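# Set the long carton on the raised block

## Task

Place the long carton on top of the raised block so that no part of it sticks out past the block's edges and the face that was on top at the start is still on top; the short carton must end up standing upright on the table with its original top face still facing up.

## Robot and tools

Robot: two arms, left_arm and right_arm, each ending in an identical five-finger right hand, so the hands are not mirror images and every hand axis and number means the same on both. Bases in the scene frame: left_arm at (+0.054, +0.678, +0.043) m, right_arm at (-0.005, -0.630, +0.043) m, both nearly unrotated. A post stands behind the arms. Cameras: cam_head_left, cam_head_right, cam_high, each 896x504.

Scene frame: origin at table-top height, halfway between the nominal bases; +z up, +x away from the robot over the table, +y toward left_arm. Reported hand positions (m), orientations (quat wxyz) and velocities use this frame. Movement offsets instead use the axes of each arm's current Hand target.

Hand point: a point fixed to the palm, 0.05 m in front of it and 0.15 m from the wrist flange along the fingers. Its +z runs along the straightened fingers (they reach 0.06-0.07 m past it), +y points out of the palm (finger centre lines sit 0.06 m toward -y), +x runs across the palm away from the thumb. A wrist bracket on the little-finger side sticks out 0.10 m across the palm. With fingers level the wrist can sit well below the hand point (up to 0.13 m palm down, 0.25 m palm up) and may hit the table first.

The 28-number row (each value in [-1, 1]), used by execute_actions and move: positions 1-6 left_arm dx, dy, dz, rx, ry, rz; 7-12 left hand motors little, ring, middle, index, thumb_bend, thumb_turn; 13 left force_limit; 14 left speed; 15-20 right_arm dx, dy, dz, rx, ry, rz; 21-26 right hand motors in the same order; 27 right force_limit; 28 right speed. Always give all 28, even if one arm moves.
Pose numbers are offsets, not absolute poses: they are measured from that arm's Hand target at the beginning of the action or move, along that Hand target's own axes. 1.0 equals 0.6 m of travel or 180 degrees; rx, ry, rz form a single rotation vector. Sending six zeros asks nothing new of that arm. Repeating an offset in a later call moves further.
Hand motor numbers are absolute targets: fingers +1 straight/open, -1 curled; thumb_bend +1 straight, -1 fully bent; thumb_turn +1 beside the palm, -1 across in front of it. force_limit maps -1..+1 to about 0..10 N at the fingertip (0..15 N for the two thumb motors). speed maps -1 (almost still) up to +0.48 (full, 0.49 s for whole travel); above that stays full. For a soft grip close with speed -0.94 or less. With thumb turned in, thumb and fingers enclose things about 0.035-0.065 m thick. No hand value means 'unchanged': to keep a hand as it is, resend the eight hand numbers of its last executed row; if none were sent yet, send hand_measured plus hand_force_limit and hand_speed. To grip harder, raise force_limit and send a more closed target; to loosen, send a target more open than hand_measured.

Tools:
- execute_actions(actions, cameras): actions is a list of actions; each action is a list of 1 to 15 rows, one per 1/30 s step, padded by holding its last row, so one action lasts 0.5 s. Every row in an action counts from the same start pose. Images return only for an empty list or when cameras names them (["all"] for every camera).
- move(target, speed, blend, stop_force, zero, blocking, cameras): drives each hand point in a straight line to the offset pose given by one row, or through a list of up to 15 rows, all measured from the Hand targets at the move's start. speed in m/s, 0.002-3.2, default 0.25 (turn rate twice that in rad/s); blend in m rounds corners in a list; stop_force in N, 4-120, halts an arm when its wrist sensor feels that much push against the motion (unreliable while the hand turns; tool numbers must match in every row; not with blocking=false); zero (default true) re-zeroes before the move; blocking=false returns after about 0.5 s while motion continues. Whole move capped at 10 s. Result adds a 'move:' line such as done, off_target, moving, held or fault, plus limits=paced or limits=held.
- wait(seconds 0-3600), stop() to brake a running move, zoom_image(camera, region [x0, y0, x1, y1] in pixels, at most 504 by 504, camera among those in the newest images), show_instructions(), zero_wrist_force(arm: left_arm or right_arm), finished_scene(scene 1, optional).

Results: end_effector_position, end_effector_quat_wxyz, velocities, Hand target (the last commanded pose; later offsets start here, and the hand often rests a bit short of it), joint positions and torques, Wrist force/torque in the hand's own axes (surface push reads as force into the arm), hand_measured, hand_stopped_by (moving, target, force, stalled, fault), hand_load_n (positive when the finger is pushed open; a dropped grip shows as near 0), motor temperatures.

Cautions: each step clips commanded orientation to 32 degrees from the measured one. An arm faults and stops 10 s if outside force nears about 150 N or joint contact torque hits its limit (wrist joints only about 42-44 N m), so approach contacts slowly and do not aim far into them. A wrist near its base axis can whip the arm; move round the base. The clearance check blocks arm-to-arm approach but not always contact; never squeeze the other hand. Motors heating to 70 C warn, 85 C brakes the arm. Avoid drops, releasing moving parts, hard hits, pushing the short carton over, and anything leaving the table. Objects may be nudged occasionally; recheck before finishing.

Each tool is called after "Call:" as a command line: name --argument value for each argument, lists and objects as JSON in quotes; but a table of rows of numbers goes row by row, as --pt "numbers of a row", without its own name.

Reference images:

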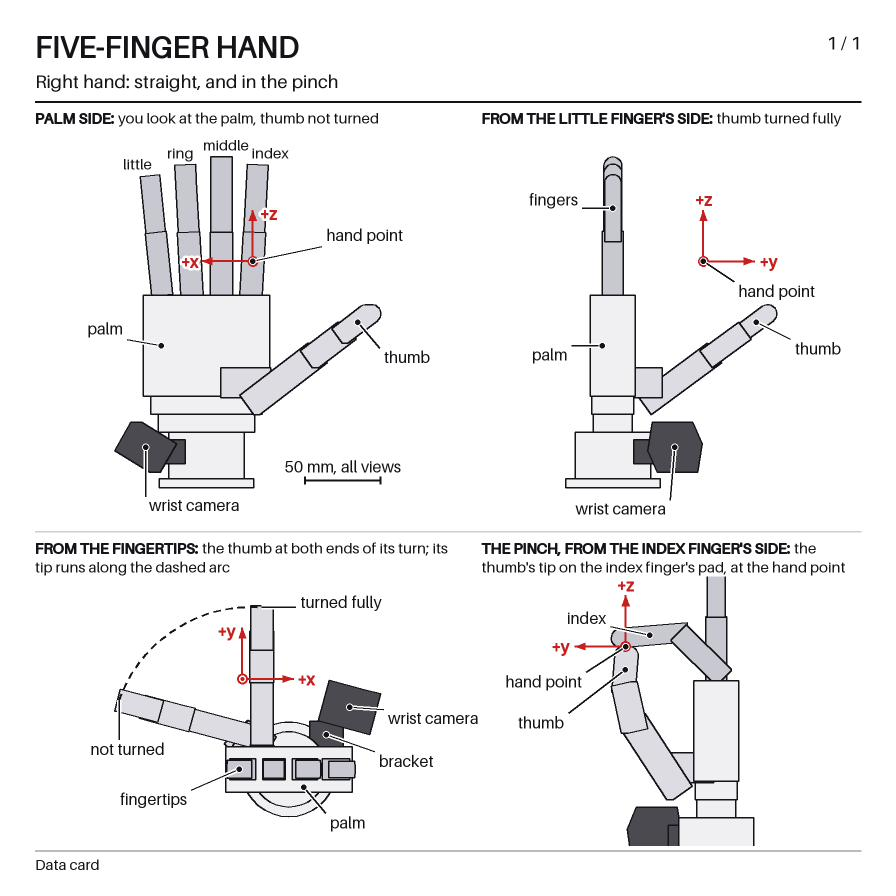

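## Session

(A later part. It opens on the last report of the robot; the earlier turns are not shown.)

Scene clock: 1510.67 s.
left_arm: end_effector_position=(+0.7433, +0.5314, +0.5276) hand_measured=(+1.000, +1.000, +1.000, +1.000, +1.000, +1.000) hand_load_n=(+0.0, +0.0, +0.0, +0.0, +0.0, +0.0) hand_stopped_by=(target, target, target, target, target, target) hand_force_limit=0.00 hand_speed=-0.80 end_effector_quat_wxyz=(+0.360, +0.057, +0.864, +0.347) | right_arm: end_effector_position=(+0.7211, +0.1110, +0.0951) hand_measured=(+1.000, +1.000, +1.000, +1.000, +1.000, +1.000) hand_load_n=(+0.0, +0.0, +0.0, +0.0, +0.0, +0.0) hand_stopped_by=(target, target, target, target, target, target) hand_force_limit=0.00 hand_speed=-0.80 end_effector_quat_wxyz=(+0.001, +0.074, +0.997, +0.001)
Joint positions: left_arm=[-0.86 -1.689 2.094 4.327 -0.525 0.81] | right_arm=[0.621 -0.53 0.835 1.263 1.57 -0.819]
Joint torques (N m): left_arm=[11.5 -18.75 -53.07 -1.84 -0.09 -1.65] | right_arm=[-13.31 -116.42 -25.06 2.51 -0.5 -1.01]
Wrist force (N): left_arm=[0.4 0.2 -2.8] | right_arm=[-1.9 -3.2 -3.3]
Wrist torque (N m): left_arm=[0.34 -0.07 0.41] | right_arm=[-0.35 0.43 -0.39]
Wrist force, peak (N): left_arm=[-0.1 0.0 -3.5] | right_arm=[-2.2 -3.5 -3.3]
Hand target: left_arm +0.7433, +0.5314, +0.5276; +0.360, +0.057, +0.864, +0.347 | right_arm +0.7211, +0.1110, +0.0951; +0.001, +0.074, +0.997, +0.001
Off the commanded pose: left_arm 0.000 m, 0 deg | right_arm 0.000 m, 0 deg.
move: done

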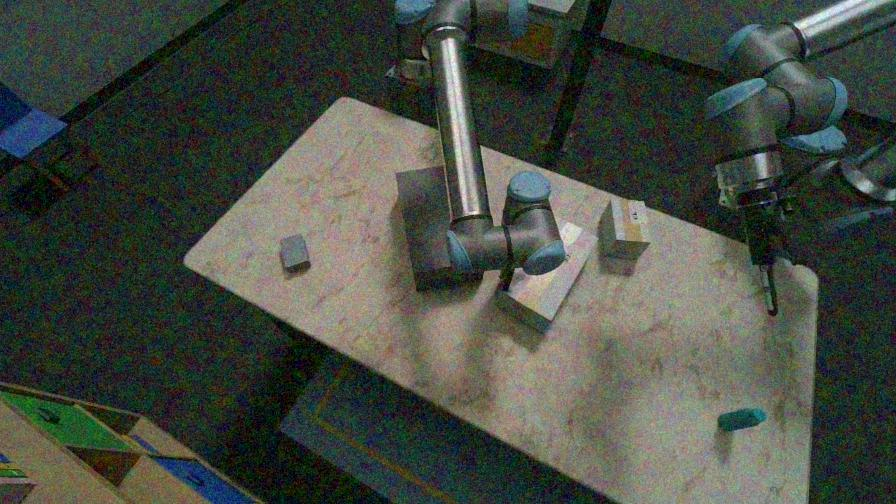

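Call:
move --pt "0.1605 -0.175 -0.0022 0.1226 0.1126 0.0015 1 1 1 1 1 1 0 -0.8 0 0 0 0 0 0 1 1 1 1 1 1 0 -0.8" --pt "0.2998 -0.325 -0.1228 0.2452 0.2253 0.003 1 1 1 1 1 1 0 -0.8 0 0 0 0 0 0 1 1 1 1 1 1 0 -0.8" --speed 0.25 --blend '[0.02,0]'

Scene clock: 1531.83 s.
left_arm: end_effector_position=(+0.5919, +0.4060, +0.3350) hand_measured=(+1.000, +1.000, +1.000, +1.000, +1.000, +1.000) hand_load_n=(+0.0, +0.0, +0.0, +0.0, +0.0, +0.0) hand_stopped_by=(target, target, target, target, target, target) hand_force_limit=0.00 hand_speed=-0.80 end_effector_quat_wxyz=(-0.003, +0.068, +0.998, +0.003) | right_arm: end_effector_position=(+0.7211, +0.1110, +0.0951) hand_measured=(+1.000, +1.000, +1.000, +1.000, +1.000, +1.000) hand_load_n=(+0.0, +0.0, +0.0, +0.5, -0.5, +0.0) hand_stopped_by=(target, target, target, target, target, target) hand_force_limit=0.00 hand_speed=-0.80 end_effector_quat_wxyz=(+0.001, +0.074, +0.997, +0.001)
Joint positions: left_arm=[-0.857 -1.685 2.098 4.308 -1.57 0.83] | right_arm=[0.621 -0.53 0.835 1.263 1.57 -0.819]
Joint torques (N m): left_arm=[11.04 -20.08 -30.37 -6.82 -2.04 2.37] | right_arm=[-13.64 -115.81 -25.13 2.37 -0.42 -0.97]
Wrist force (N): left_arm=[-0.3 0.8 -2.6] | right_arm=[-2.0 -3.5 -2.8]
Wrist torque (N m): left_arm=[0.30 0.27 -0.05] | right_arm=[-0.42 0.43 -0.40]
Wrist force, peak (N): left_arm=[0.2 0.6 -3.3] | right_arm=[-2.2 -3.4 -3.3]
Hand target: left_arm +0.5918, +0.4059, +0.3349; -0.003, +0.068, +0.998, +0.003 | right_arm +0.7211, +0.1110, +0.0951; +0.001, +0.074, +0.997, +0.001
Off the commanded pose: left_arm 0.000 m, 0 deg | right_arm 0.000 m, 0 deg.
move: done

Call:
move --pt "0.16 -0.04 0 0 0 -0.5 1 1 1 1 1 1 0 -0.8 0 0 0 0 0 0 1 1 1 1 1 1 0 -0.8" --pt "0.0153 -0.2622 0 0 0 -0.996 1 1 1 1 1 1 0 -0.8 0 0 0 0 0 0 1 1 1 1 1 1 0 -0.8" --speed 0.3 --blend '[0.02,0]' --cameras '["all"]'

Scene clock: 1563.57 s.
left_arm: end_effector_position=(+0.5613, +0.2514, +0.3340) hand_measured=(+1.000, +1.000, +1.000, +1.000, +1.000, +1.000) hand_load_n=(+0.0, +0.0, +0.0, +0.0, +0.0, +0.0) hand_stopped_by=(target, target, target, target, target, target) hand_force_limit=0.00 hand_speed=-0.80 end_effector_quat_wxyz=(-0.003, +0.997, -0.075, -0.003) | right_arm: end_effector_position=(+0.7211, +0.1110, +0.0951) hand_measured=(+1.000, +1.000, +1.000, +1.000, +1.000, +1.000) hand_load_n=(+0.0, +0.0, +0.0, +0.0, +0.0, +0.0) hand_stopped_by=(target, target, target, target, target, target) hand_force_limit=0.00 hand_speed=-0.80 end_effector_quat_wxyz=(+0.001, +0.074, +0.997, +0.001)
Joint positions: left_arm=[-0.843 -1.572 1.995 4.299 -1.571 -2.286] | right_arm=[0.621 -0.53 0.835 1.263 1.57 -0.819]
Joint torques (N m): left_arm=[-13.56 -27.39 -53.22 -2.03 1.41 -1.67] | right_arm=[-13.23 -116.28 -25.38 2.48 -0.34 -0.77]
Wrist force (N): left_arm=[0.2 0.8 -3.1] | right_arm=[-1.8 -3.5 -2.9]
Wrist torque (N m): left_arm=[0.32 0.15 0.13] | right_arm=[-0.40 0.41 -0.39]
Wrist force, peak (N): left_arm=[-0.2 0.1 -4.1] | right_arm=[-2.2 -3.8 -3.2]
Hand target: left_arm +0.5613, +0.2513, +0.3340; -0.003, +0.997, -0.074, -0.003 | right_arm +0.7211, +0.1110, +0.0951; +0.001, +0.074, +0.997, +0.001
Off the commanded pose: left_arm 0.000 m, 0 deg | right_arm 0.000 m, 0 deg.
move: done

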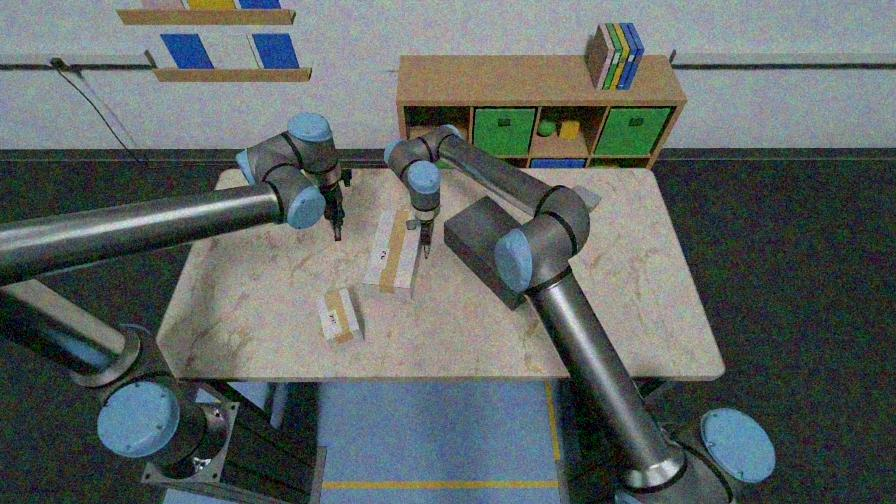

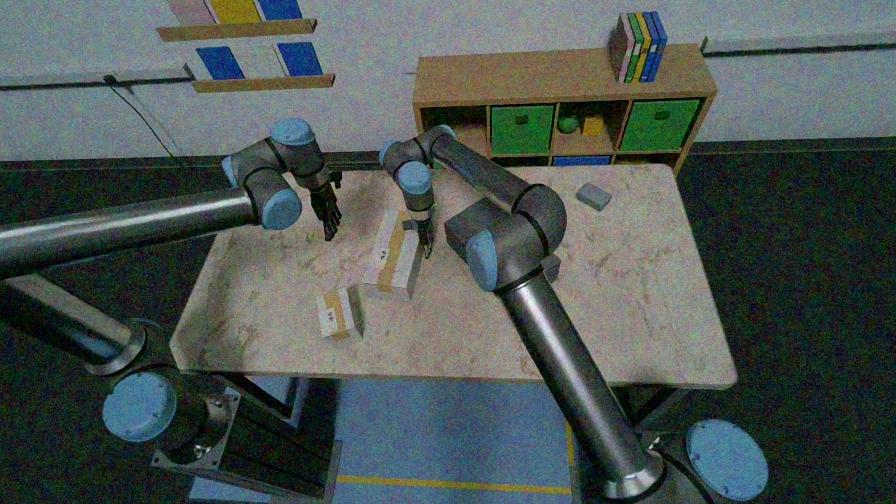

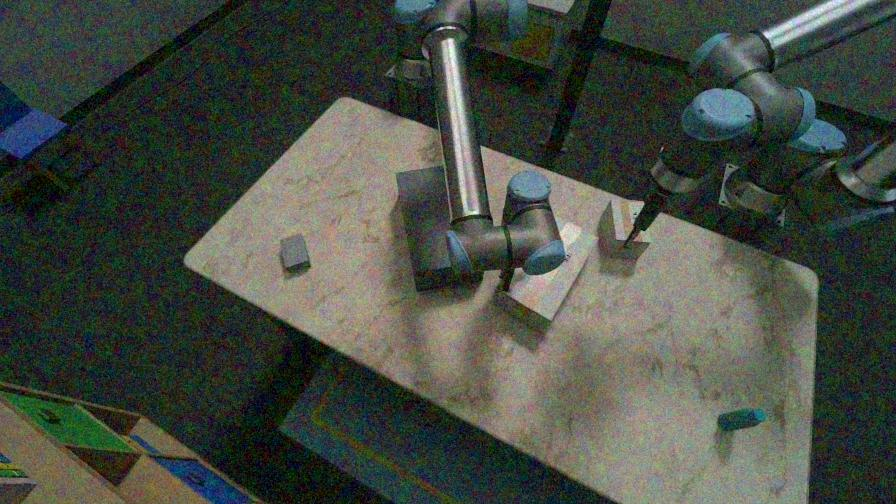

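Call:
move --target '[0,0,0.3975,0,0,0,1,1,1,1,1,1,0,-0.8,0,0,0,0,0,0,1,1,1,1,1,1,0,-0.8]' --speed 0.15 --cameras '["all"]'

Call:
zoom_image --camera "cam_head_left" --region '[330, 200, 490, 310]'

Call:
zoom_image --camera "cam_head_right" --region '[330, 200, 490, 310]'

Call:
zoom_image --camera "cam_high" --region '[460, 190, 700, 330]'

Scene clock: 1577.13 s.
left_arm: end_effector_position=(+0.5599, +0.2530, +0.0957) hand_measured=(+1.000, +1.000, +1.000, +1.000, +1.000, +1.000) hand_load_n=(+0.0, +0.0, +0.0, +0.0, +0.0, +0.0) hand_stopped_by=(target, target, target, target, target, target) hand_force_limit=0.00 hand_speed=-0.80 end_effector_quat_wxyz=(-0.003, +0.997, -0.075, -0.003) | right_arm: end_effector_position=(+0.7211, +0.1110, +0.0951) hand_measured=(+1.000, +1.000, +1.000, +1.000, +1.000, +1.000) hand_load_n=(+0.0, +0.0, +0.0, +0.0, +0.0, +0.0) hand_stopped_by=(target, target, target, target, target, target) hand_force_limit=0.00 hand_speed=-0.80 end_effector_quat_wxyz=(+0.001, +0.074, +0.997, +0.001)
Joint positions: left_arm=[-0.844 -1.297 2.203 3.816 -1.571 -2.286] | right_arm=[0.621 -0.53 0.835 1.263 1.57 -0.819]
Joint torques (N m): left_arm=[10.87 -38.81 -18.79 -6.81 -1.01 1.28] | right_arm=[-12.15 -116.44 -25.59 2.6 -0.47 -0.68]
Wrist force (N): left_arm=[0.2 0.9 -2.7] | right_arm=[-2.3 -3.8 -3.0]
Wrist torque (N m): left_arm=[0.27 0.12 0.12] | right_arm=[-0.45 0.48 -0.43]
Wrist force, peak (N): left_arm=[0.3 1.2 -4.5] | right_arm=[-2.3 -3.8 -3.0]
Hand target: left_arm +0.5600, +0.2530, +0.0955; -0.003, +0.997, -0.074, -0.003 | right_arm +0.7211, +0.1110, +0.0951; +0.001, +0.074, +0.997, +0.001
Off the commanded pose: left_arm 0.000 m, 0 deg | right_arm 0.000 m, 0 deg.
move: done

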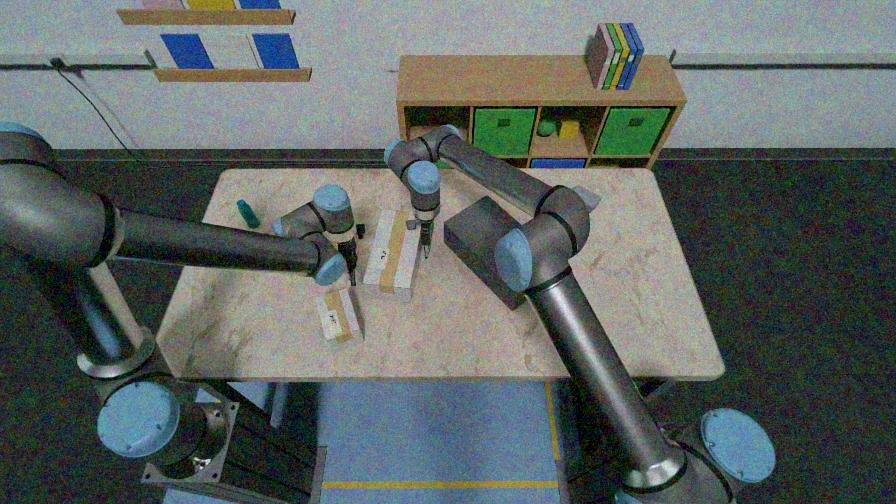

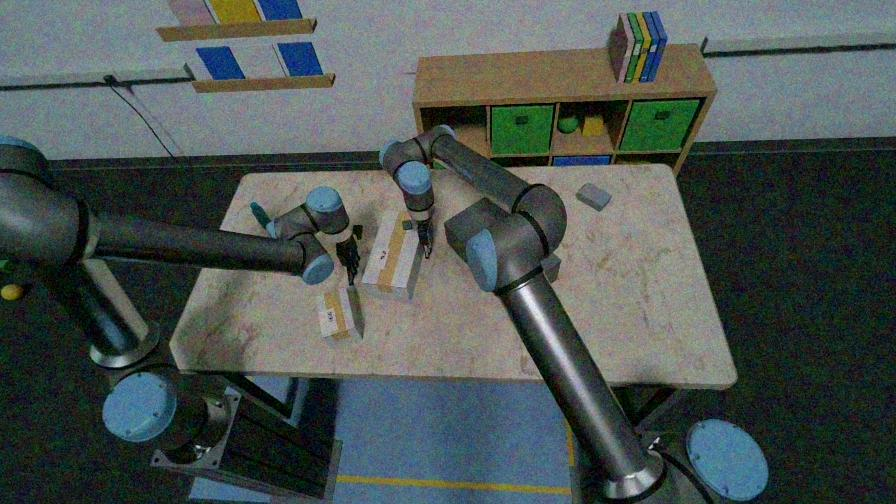

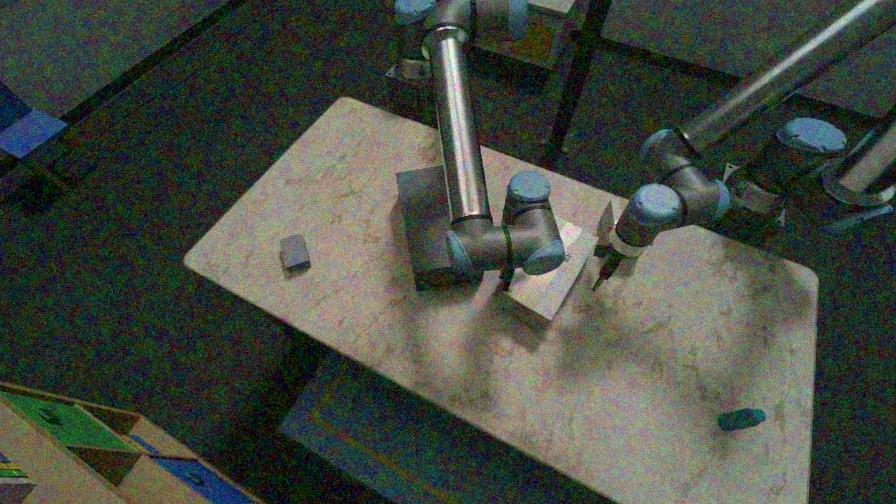

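Scaled by 3.150 from the camera's image (finer frame: 1280x720).

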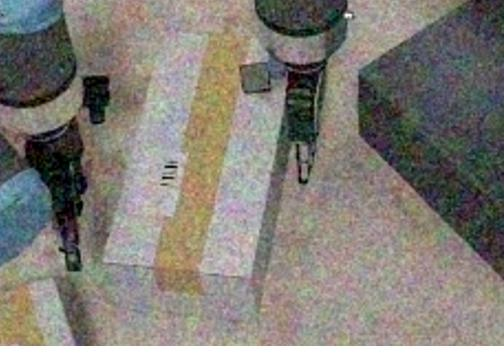

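Scaled by 3.150 from the camera's image (finer frame: 1280x720).

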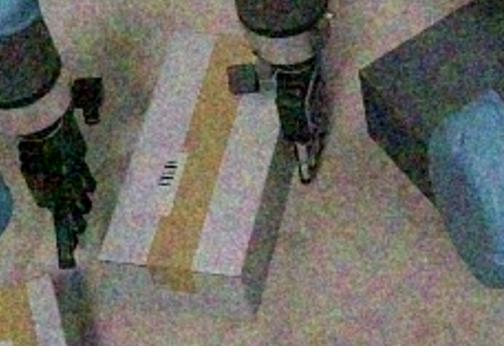

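Scaled by 2.100 from the camera's image (finer frame: 1280x720).

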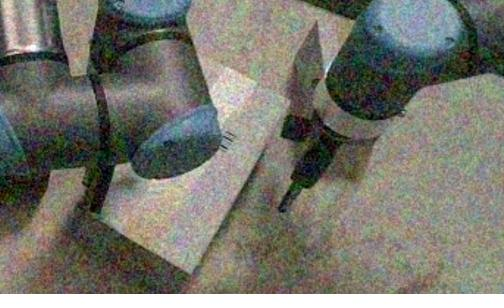

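Call:
move --pt "-0.0054 0.0647 0 0 0 0 1 1 1 1 1 1 0 -0.8 0 0.0246 0 0 0 0 1 1 1 1 1 1 0 -0.8" --pt "-0.0074 0.1052 0 0 0 -0.0431 1 1 1 1 1 1 0 -0.8 -0.0067 0.0291 0 0 0 -0.0431 1 1 1 1 1 1 0 -0.8" --pt "-0.0054 0.1460 0 0 0 -0.0861 1 1 1 1 1 1 0 -0.8 -0.0105 0.0339 0 0 0 -0.0861 1 1 1 1 1 1 0 -0.8" --pt "0.0001 0.1864 0 0 0 -0.1292 1 1 1 1 1 1 0 -0.8 -0.0124 0.0391 0 0 0 -0.1292 1 1 1 1 1 1 0 -0.8" --speed 0.05 --blend '[0.003,0.003,0.003,0]' --cameras '["all"]'

Call:
zoom_image --camera "cam_head_left" --region '[330, 200, 490, 310]'

Call:
zoom_image --camera "cam_head_right" --region '[330, 200, 490, 310]'

Call:
zoom_image --camera "cam_high" --region '[460, 190, 700, 330]'

Scene clock: 1614.73 s.
left_arm: end_effector_position=(+0.5434, +0.1424, +0.0949) hand_measured=(+1.000, +1.000, +1.000, +1.000, +1.000, +1.000) hand_load_n=(+0.0, +0.0, +0.0, +0.0, +0.0, +0.0) hand_stopped_by=(target, target, target, target, target, target) hand_force_limit=0.00 hand_speed=-0.80 end_effector_quat_wxyz=(-0.004, +0.992, +0.128, -0.002) | right_arm: end_effector_position=(+0.7319, +0.1331, +0.0952) hand_measured=(+1.000, +1.000, +1.000, +1.000, +1.000, +1.000) hand_load_n=(+0.0, +0.0, +0.0, +0.5, +0.0, +0.0) hand_stopped_by=(target, target, target, target, target, target) hand_force_limit=0.00 hand_speed=-0.80 end_effector_quat_wxyz=(+0.001, -0.129, +0.992, +0.001)
Joint positions: left_arm=[-0.985 -1.258 2.146 3.833 -1.572 -2.833] | right_arm=[0.61 -0.453 0.683 1.339 1.57 -1.236]
Joint torques (N m): left_arm=[-12.6 -39.88 -42.82 -2.56 1.5 -1.88] | right_arm=[-12.91 -85.27 -46.55 7.14 -0.95 -1.65]
Wrist force (N): left_arm=[0.4 -3.6 -6.6] | right_arm=[-2.5 -4.0 -2.7]
Wrist torque (N m): left_arm=[0.45 0.09 0.23] | right_arm=[-0.34 0.37 -0.20]
Wrist force, peak (N): left_arm=[-1.0 -4.5 -6.8] | right_arm=[-3.2 -5.0 -2.5]
Hand target: left_arm +0.5434, +0.1424, +0.0949; -0.004, +0.992, +0.128, -0.002 | right_arm +0.7319, +0.1331, +0.0952; +0.001, -0.129, +0.992, +0.001
Off the commanded pose: left_arm 0.000 m, 0 deg | right_arm 0.000 m, 0 deg.
move: done

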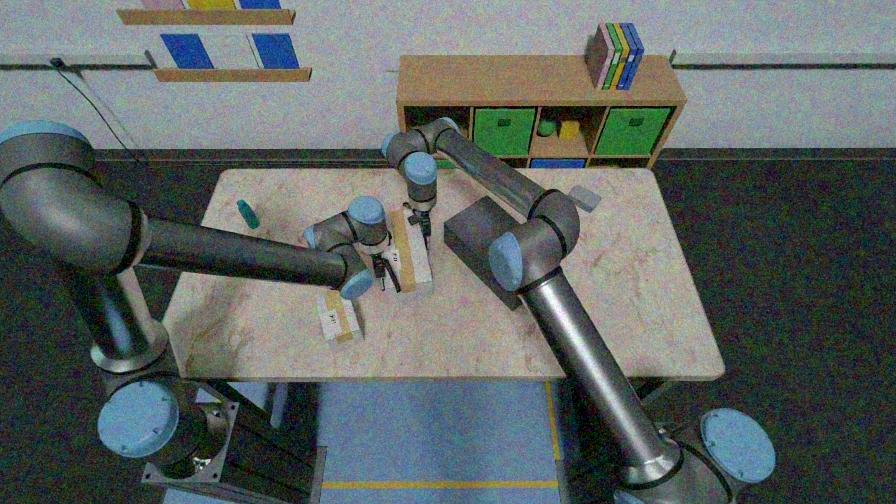

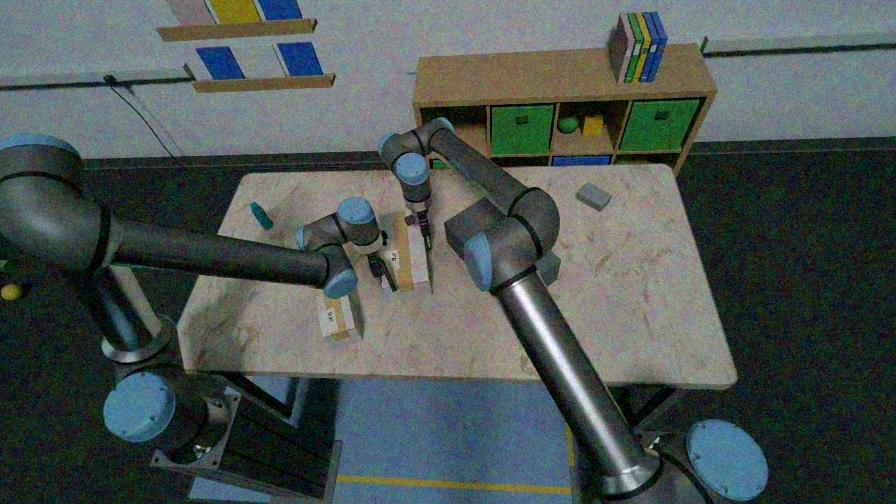

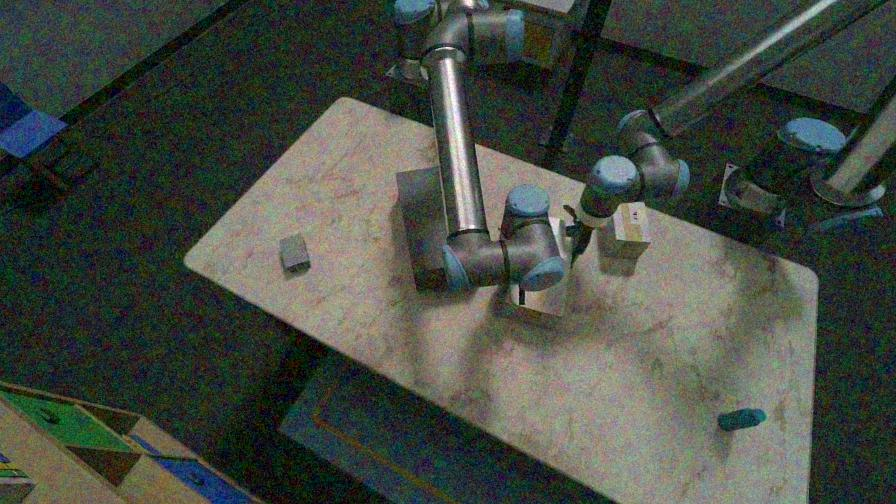

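Scaled by 3.150 from the camera's image (finer frame: 1280x720).

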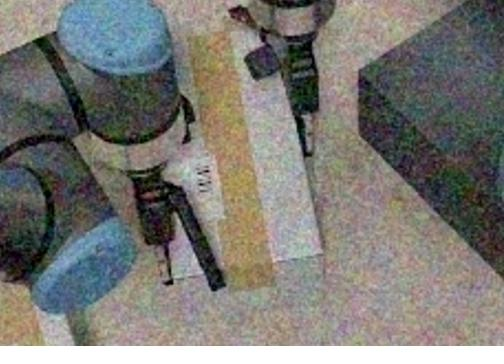

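Scaled by 3.150 from the camera's image (finer frame: 1280x720).

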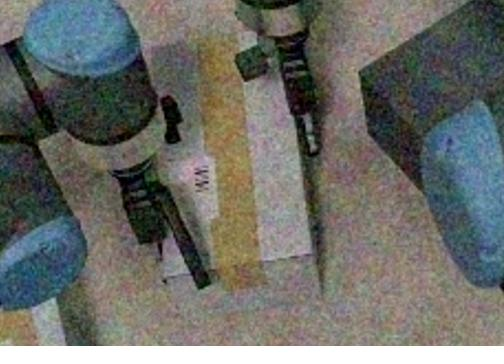

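Scaled by 2.100 from the camera's image (finer frame: 1280x720).

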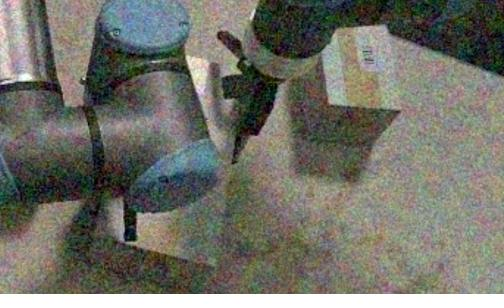

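Call:
move --pt "-0.0073 0.0402 -0.0133 0 0 -0.0431 1 1 1 1 1 1 0 -0.8 -0.0013 0.005 0 0 0 -0.0431 1 1 1 1 1 1 0 -0.8" --pt "-0.0107 0.0810 -0.0133 0 0 -0.0861 1 1 1 1 1 1 0 -0.8 0 0.0103 0 0 0 -0.0861 1 1 1 1 1 1 0 -0.8" --pt "-0.0103 0.1210 -0.0133 0 0 -0.1292 1 1 1 1 1 1 0 -0.8 0.0035 0.0157 0 0 0 -0.1292 1 1 1 1 1 1 0 -0.8" --speed 0.05 --blend '[0.003,0.003,0]' --cameras '["all"]'

Call:
zoom_image --camera "cam_head_left" --region '[330, 200, 490, 310]'

Call:
zoom_image --camera "cam_head_right" --region '[330, 200, 490, 310]'

Call:
zoom_image --camera "cam_high" --region '[420, 190, 660, 330]'

Scene clock: 1654.13 s.
left_arm: end_effector_position=(+0.5559, +0.0706, +0.1023) hand_measured=(+1.000, +1.000, +1.000, +1.000, +1.000, +1.000) hand_load_n=(+0.0, +0.0, +0.0, +0.0, +0.0, +0.0) hand_stopped_by=(target, target, target, target, target, target) hand_force_limit=0.00 hand_speed=-0.80 end_effector_quat_wxyz=(-0.004, +0.946, +0.325, -0.002) | right_arm: end_effector_position=(+0.7275, +0.1417, +0.0952) hand_measured=(+1.000, +1.000, +1.000, +1.000, +1.000, +1.000) hand_load_n=(+0.0, +0.0, +0.0, +0.0, +0.0, +0.0) hand_stopped_by=(target, target, target, target, target, target) hand_force_limit=0.00 hand_speed=-0.80 end_effector_quat_wxyz=(+0.001, -0.326, +0.945, +0.001) end_effector_velocity=(+0.000, +0.001, +0.000) end_effector_angular_velocity=(+0.001, +0.000, +0.005)
Joint positions: left_arm=[-1.056 -1.217 2.063 3.875 -1.573 -3.31] | right_arm=[0.604 -0.391 0.559 1.401 1.57 -1.648]
Joint velocities: left_arm=[within noise] | right_arm=[0 0 -0.002 0.001 -0.001 -0.005]
Joint torques (N m): left_arm=[-13.68 -44.69 -43.67 -2.43 1.32 -1.74] | right_arm=[-10.23 -89.59 -48.06 7.26 -1.1 -1.59]
Wrist force (N): left_arm=[1.7 -2.8 -5.0] | right_arm=[-2.4 -3.6 -2.5]
Wrist torque (N m): left_arm=[0.32 0.04 0.33] | right_arm=[-0.34 0.37 -0.15]
Wrist force, peak (N): left_arm=[0.3 -3.9 -6.9] | right_arm=[-3.0 -4.9 -2.9]
Hand target: left_arm +0.5559, +0.0705, +0.1023; -0.004, +0.946, +0.325, -0.002 | right_arm +0.7274, +0.1417, +0.0952; +0.001, -0.326, +0.945, +0.001
Off the commanded pose: left_arm 0.000 m, 0 deg | right_arm 0.000 m, 0 deg.
move: done

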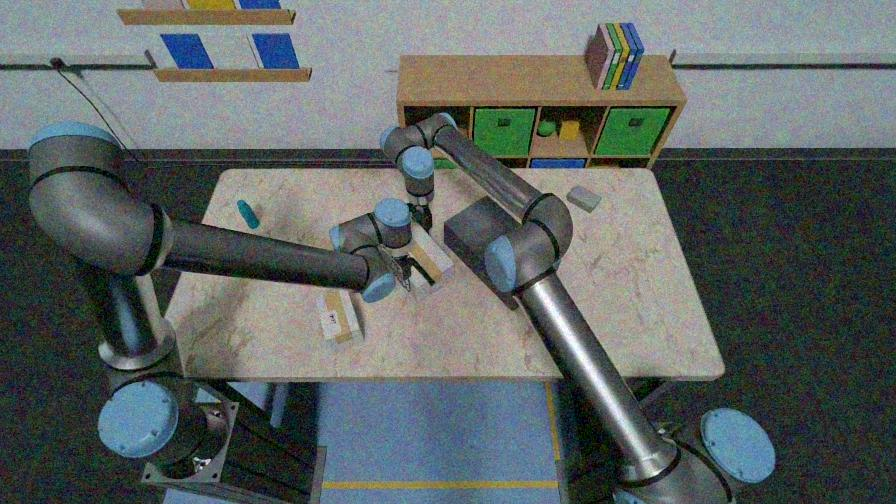

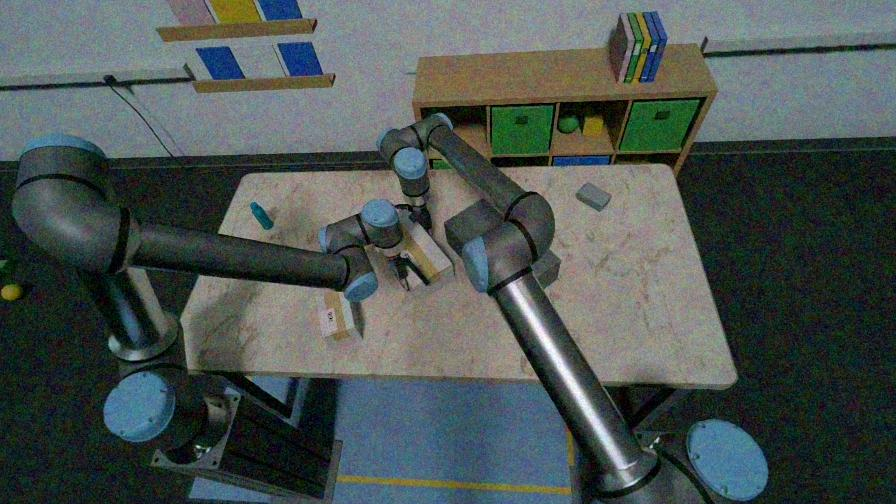

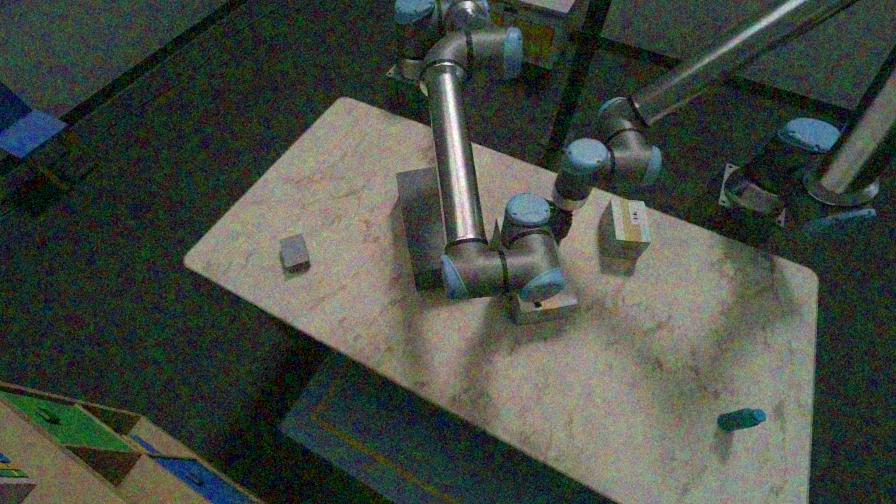

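Scaled by 3.150 from the camera's image (finer frame: 1280x720).

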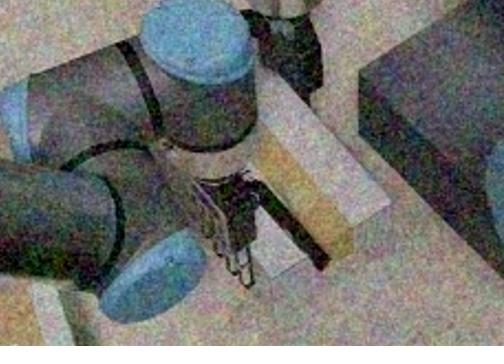

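Scaled by 3.150 from the camera's image (finer frame: 1280x720).

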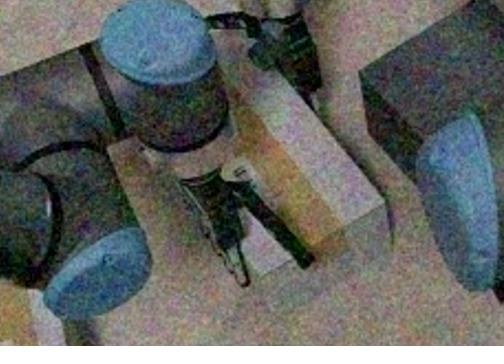

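Scaled by 2.100 from the camera's image (finer frame: 1280x720).

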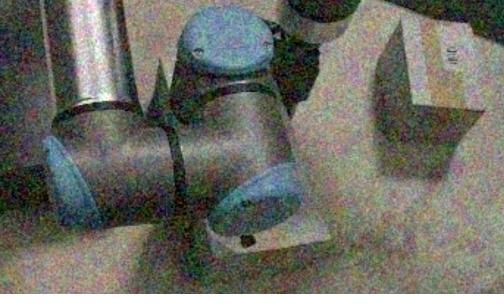

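Call:
move --pt "0 -0.0283 0.0072 0 0 0 1 1 1 1 1 1 0 -0.8 0 -0.0283 -0.0047 0 0 0 1 1 1 1 1 1 0 -0.8" --pt "0.1417 -0.0283 0.0072 0 0 0 1 1 1 1 1 1 0 -0.8 0.0667 -0.0283 -0.0047 0 0 0 1 1 1 1 1 1 0 -0.8" --speed 0.06 --cameras '["all"]'

Call:
zoom_image --camera "cam_head_left" --region '[370, 190, 530, 300]'

Call:
zoom_image --camera "cam_head_right" --region '[370, 190, 530, 300]'

Call:
zoom_image --camera "cam_high" --region '[420, 190, 660, 330]'

Scene clock: 1740.60 s.
left_arm: end_effector_position=(+0.6123, +0.1362, +0.0981) hand_measured=(+1.000, +1.000, +1.000, +1.000, +1.000, +1.000) hand_load_n=(-0.5, +0.0, +0.0, +0.0, +0.0, +0.0) hand_stopped_by=(target, target, target, target, target, target) hand_force_limit=0.00 hand_speed=-0.80 end_effector_quat_wxyz=(-0.004, +0.946, +0.325, -0.002) | right_arm: end_effector_position=(+0.7065, +0.1037, +0.0979) hand_measured=(+1.000, +1.000, +1.000, +1.000, +1.000, +1.000) hand_load_n=(+0.0, +0.0, +0.5, +0.0, +0.0, +0.0) hand_stopped_by=(target, target, target, target, target, target) hand_force_limit=0.00 hand_speed=-0.80 end_effector_quat_wxyz=(+0.001, -0.326, +0.945, +0.001)
Joint positions: left_arm=[-0.939 -1.219 2.076 3.864 -1.572 -3.193] | right_arm=[0.583 -0.501 0.772 1.297 1.57 -1.669]
Joint torques (N m): left_arm=[12.71 -46.09 -42.18 -1.95 0.38 2.25] | right_arm=[-15.45 -122.68 -23.75 1.58 -1.24 -1.82]
Wrist force (N): left_arm=[0.7 0.5 -3.8] | right_arm=[-2.0 -3.3 -3.0]
Wrist torque (N m): left_arm=[0.31 0.05 0.05] | right_arm=[-0.42 0.39 -0.19]
Wrist force, peak (N): left_arm=[1.8 -2.9 -5.6] | right_arm=[-2.6 -4.0 -3.2]
Hand target: left_arm +0.6125, +0.1363, +0.0981; -0.004, +0.946, +0.325, -0.002 | right_arm +0.7064, +0.1036, +0.0979; +0.001, -0.326, +0.945, +0.001
Off the commanded pose: left_arm 0.000 m, 0 deg | right_arm 0.000 m, 0 deg.
move: done

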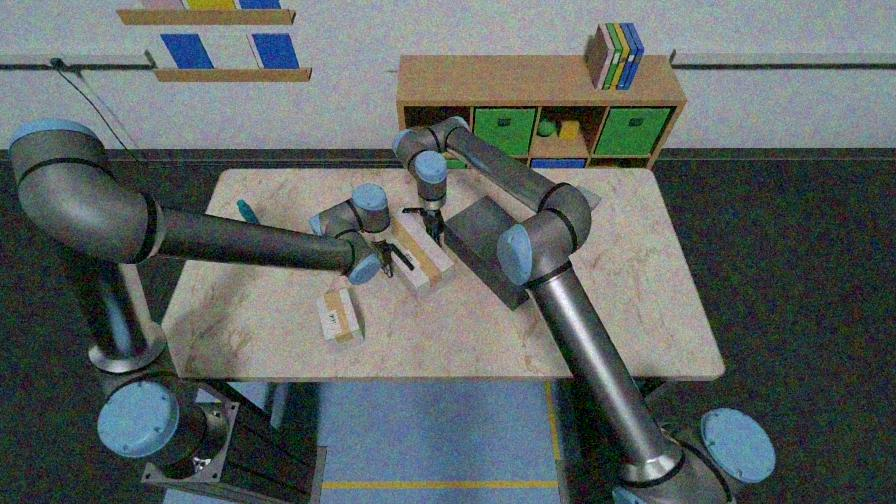

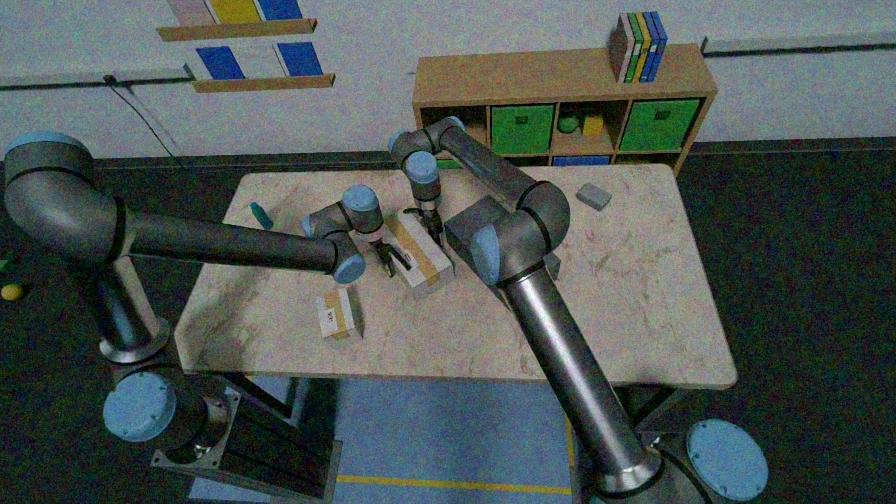

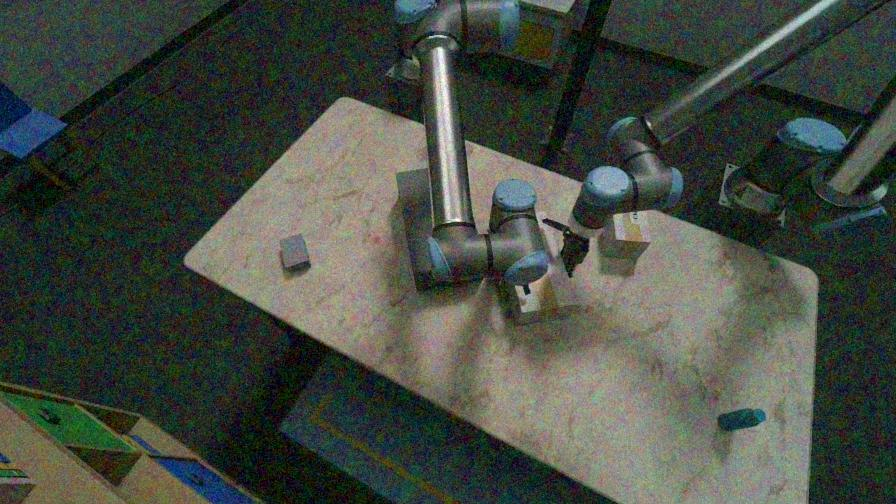

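Scaled by 3.150 from the camera's image (finer frame: 1280x720).

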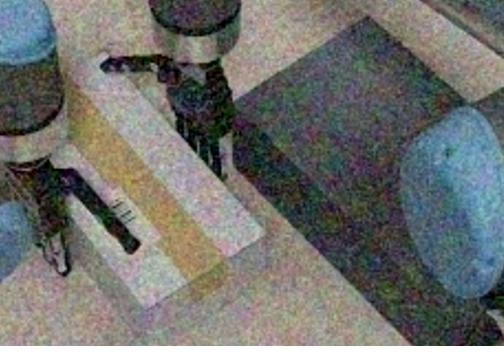

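Scaled by 3.150 from the camera's image (finer frame: 1280x720).

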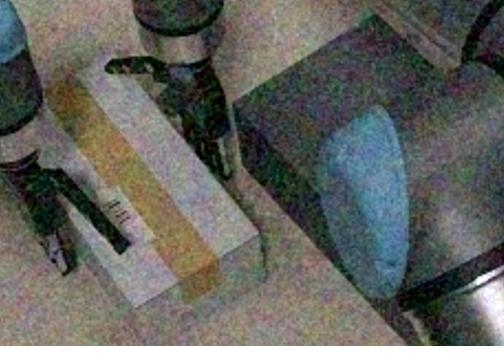

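Scaled by 2.100 from the camera's image (finer frame: 1280x720).

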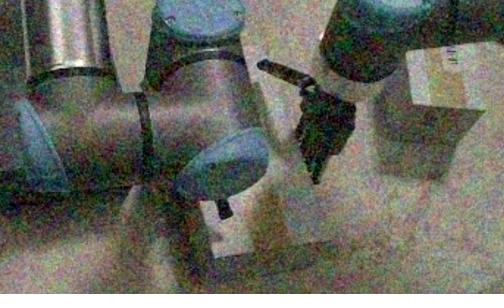

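Call:
move --target '[0,0.0225,0,0,0,0,1,1,1,1,1,1,0,-0.8,0,0.0225,0,0,0,0,1,1,1,1,1,1,0,-0.8]' --speed 0.02

Call:
move --target '[0,0.04,0,0,0,0,1,1,1,1,1,1,0,-0.8,0,0.04,0,0,0,0,1,1,1,1,1,1,0,-0.8]' --speed 0.005 --stop_force 9 --cameras '["all"]'

Call:
zoom_image --camera "cam_head_left" --region '[370, 190, 530, 300]'

Scene clock: 1771.60 s.
left_arm: end_effector_position=(+0.6206, +0.1258, +0.0980) hand_measured=(+1.000, +1.000, +1.000, +1.000, +1.000, +1.000) hand_load_n=(+0.0, +0.0, +0.0, +0.0, -0.5, +0.0) hand_stopped_by=(target, target, target, target, target, target) hand_force_limit=0.00 hand_speed=-0.80 end_effector_quat_wxyz=(-0.004, +0.946, +0.325, -0.002) | right_arm: end_effector_position=(+0.6982, +0.1141, +0.0979) hand_measured=(+1.000, +1.000, +1.000, +1.000, +1.000, +1.000) hand_load_n=(+0.0, +0.0, +0.0, +0.0, -0.5, +0.0) hand_stopped_by=(target, target, target, target, target, target) hand_force_limit=0.00 hand_speed=-0.80 end_effector_quat_wxyz=(+0.001, -0.326, +0.945, +0.001)
Joint positions: left_arm=[-0.938 -1.202 2.051 3.873 -1.572 -3.192] | right_arm=[0.597 -0.498 0.767 1.3 1.57 -1.655]
Joint torques (N m): left_arm=[11.49 -47.05 -42.08 -2.2 -0.03 2.37] | right_arm=[13.65 -86.71 -46.08 7.03 0.68 2.96]
Wrist force (N): left_arm=[0.6 0.5 -4.0] | right_arm=[-2.1 -3.1 -3.2]
Wrist torque (N m): left_arm=[0.32 0.07 0.03] | right_arm=[-0.39 0.40 -0.39]
Wrist force, peak (N): left_arm=[0.5 0.6 -4.0] | right_arm=[-2.2 -4.0 -3.2]
Hand target: left_arm +0.6208, +0.1256, +0.0980; -0.004, +0.946, +0.325, -0.002 | right_arm +0.6981, +0.1143, +0.0979; +0.001, -0.326, +0.945, +0.001
Off the commanded pose: left_arm 0.000 m, 0 deg | right_arm 0.000 m, 0 deg.
move: done

Scene clock: 1774.40 s.
left_arm: end_effector_position=(+0.6244, +0.1210, +0.0979) hand_measured=(+1.000, +1.000, +1.000, +1.000, +1.000, +1.000) hand_load_n=(+0.0, +0.0, +0.0, +0.0, +0.0, +0.0) hand_stopped_by=(target, target, target, target, target, target) hand_force_limit=0.00 hand_speed=-0.80 end_effector_quat_wxyz=(-0.004, +0.946, +0.325, -0.002) | right_arm: end_effector_position=(+0.6937, +0.1199, +0.0979) hand_measured=(+1.000, +1.000, +1.000, +1.000, +1.000, +1.000) hand_load_n=(+0.0, +0.0, +0.0, +0.0, +0.0, +0.0) hand_stopped_by=(target, target, target, target, target, target) hand_force_limit=0.00 hand_speed=-0.80 end_effector_quat_wxyz=(+0.001, -0.326, +0.945, +0.001)
Joint positions: left_arm=[-0.938 -1.195 2.039 3.877 -1.572 -3.192] | right_arm=[0.604 -0.497 0.764 1.301 1.57 -1.648]
Joint torques (N m): left_arm=[2.76 -73.14 -22.13 -7.66 1.17 -0.31] | right_arm=[-7.5 -103.15 -25.96 3.01 -3.62 -2.11]
Wrist force (N): left_arm=[-1.4 -4.2 -5.5] | right_arm=[-3.1 -10.5 -3.9]
Wrist torque (N m): left_arm=[0.43 0.06 -0.08] | right_arm=[-0.36 0.37 -0.41]
Wrist force, peak (N): left_arm=[-0.8 -9.9 -8.9] | right_arm=[-2.5 -16.0 -4.2]
Hand target: left_arm +0.6244, +0.1209, +0.0979; -0.004, +0.946, +0.325, -0.002 (not the last commanded pose) | right_arm +0.6937, +0.1199, +0.0979; +0.001, -0.326, +0.945, +0.001 (not the last commanded pose)
Off the commanded pose: left_arm 0.018 m, 0 deg | right_arm 0.017 m, 0 deg.
move: contact (left_arm, right_arm)

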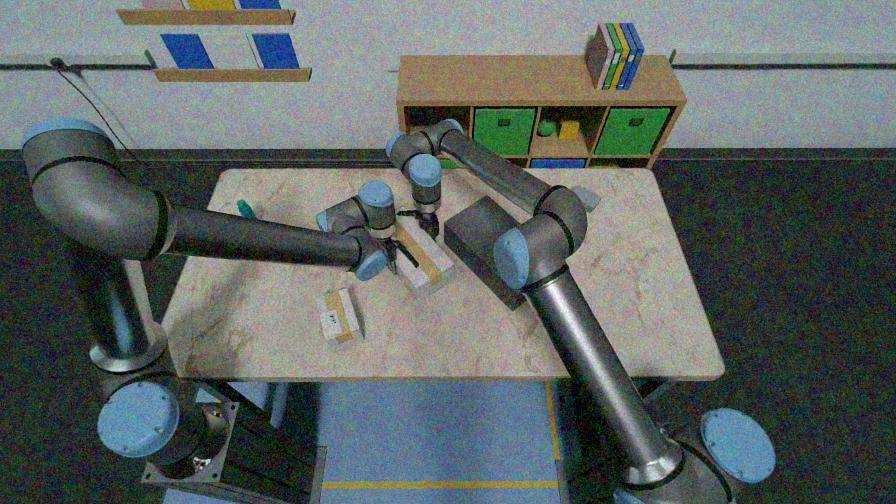

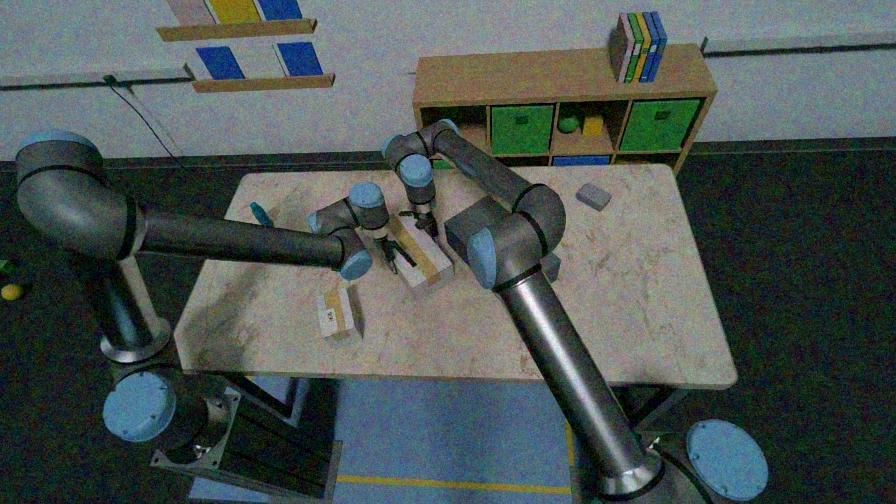

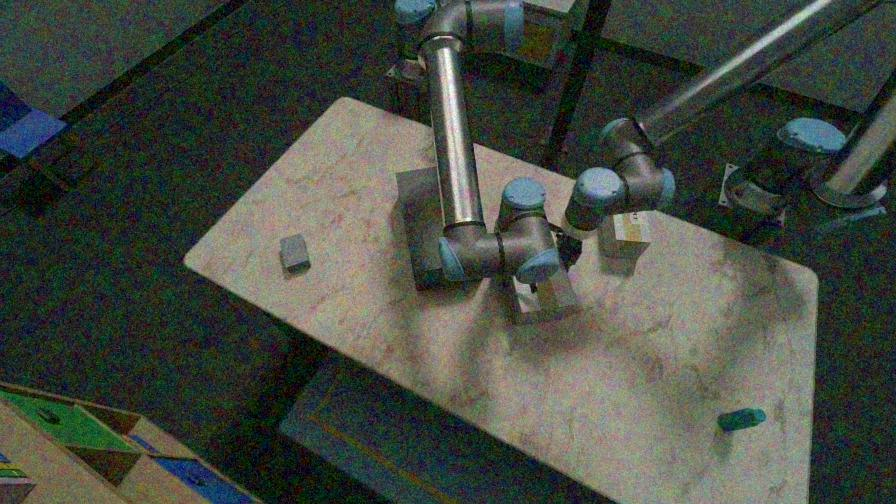

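Scaled by 3.150 from the camera's image (finer frame: 1280x720).

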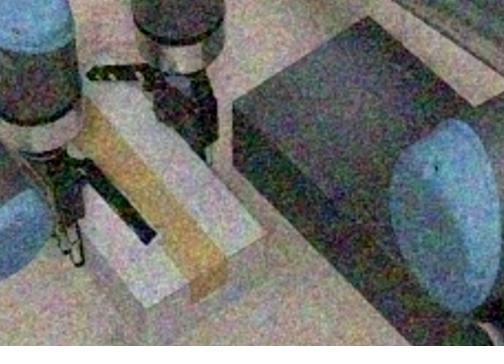

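Call:
move --target '[0,0.0017,0,0,0,0,1,1,1,1,1,1,0,-0.8,0,0.0,0,0,0,0,1,1,1,1,1,1,0,-0.8]' --speed 0.005

Scene clock: 1780.37 s.
left_arm: end_effector_position=(+0.6249, +0.1202, +0.0979) hand_measured=(+1.000, +1.000, +1.000, +1.000, +1.000, +1.000) hand_load_n=(+0.0, +0.0, +0.0, +0.0, -0.5, +0.0) hand_stopped_by=(target, target, target, target, target, target) hand_force_limit=0.00 hand_speed=-0.80 end_effector_quat_wxyz=(-0.004, +0.946, +0.325, -0.002) | right_arm: end_effector_position=(+0.6937, +0.1198, +0.0979) hand_measured=(+1.000, +1.000, +1.000, +1.000, +1.000, +1.000) hand_load_n=(+0.0, +0.0, +0.0, +0.5, +0.0, +0.0) hand_stopped_by=(target, target, target, target, target, target) hand_force_limit=0.00 hand_speed=-0.80 end_effector_quat_wxyz=(+0.001, -0.326, +0.945, +0.001)
Joint positions: left_arm=[-0.938 -1.193 2.037 3.878 -1.572 -3.192] | right_arm=[0.604 -0.497 0.764 1.301 1.57 -1.648]
Joint torques (N m): left_arm=[8.97 -44.89 -52.56 -5.83 1.33 1.66] | right_arm=[-0.86 -116.56 -25.27 3.13 -4.27 -1.54]
Wrist force (N): left_arm=[-1.0 -17.7 -10.8] | right_arm=[-6.7 -16.3 -4.1]
Wrist torque (N m): left_arm=[0.85 0.11 -0.04] | right_arm=[-0.30 0.39 -0.60]
Wrist force, peak (N): left_arm=[-1.0 -17.7 -10.8] | right_arm=[-6.7 -16.3 -4.1]
Hand target: left_arm +0.6250, +0.1201, +0.0979; -0.004, +0.946, +0.325, -0.002 | right_arm +0.6937, +0.1199, +0.0979; +0.001, -0.326, +0.945, +0.001
Off the commanded pose: left_arm 0.000 m, 0 deg | right_arm 0.000 m, 0 deg.
move: done


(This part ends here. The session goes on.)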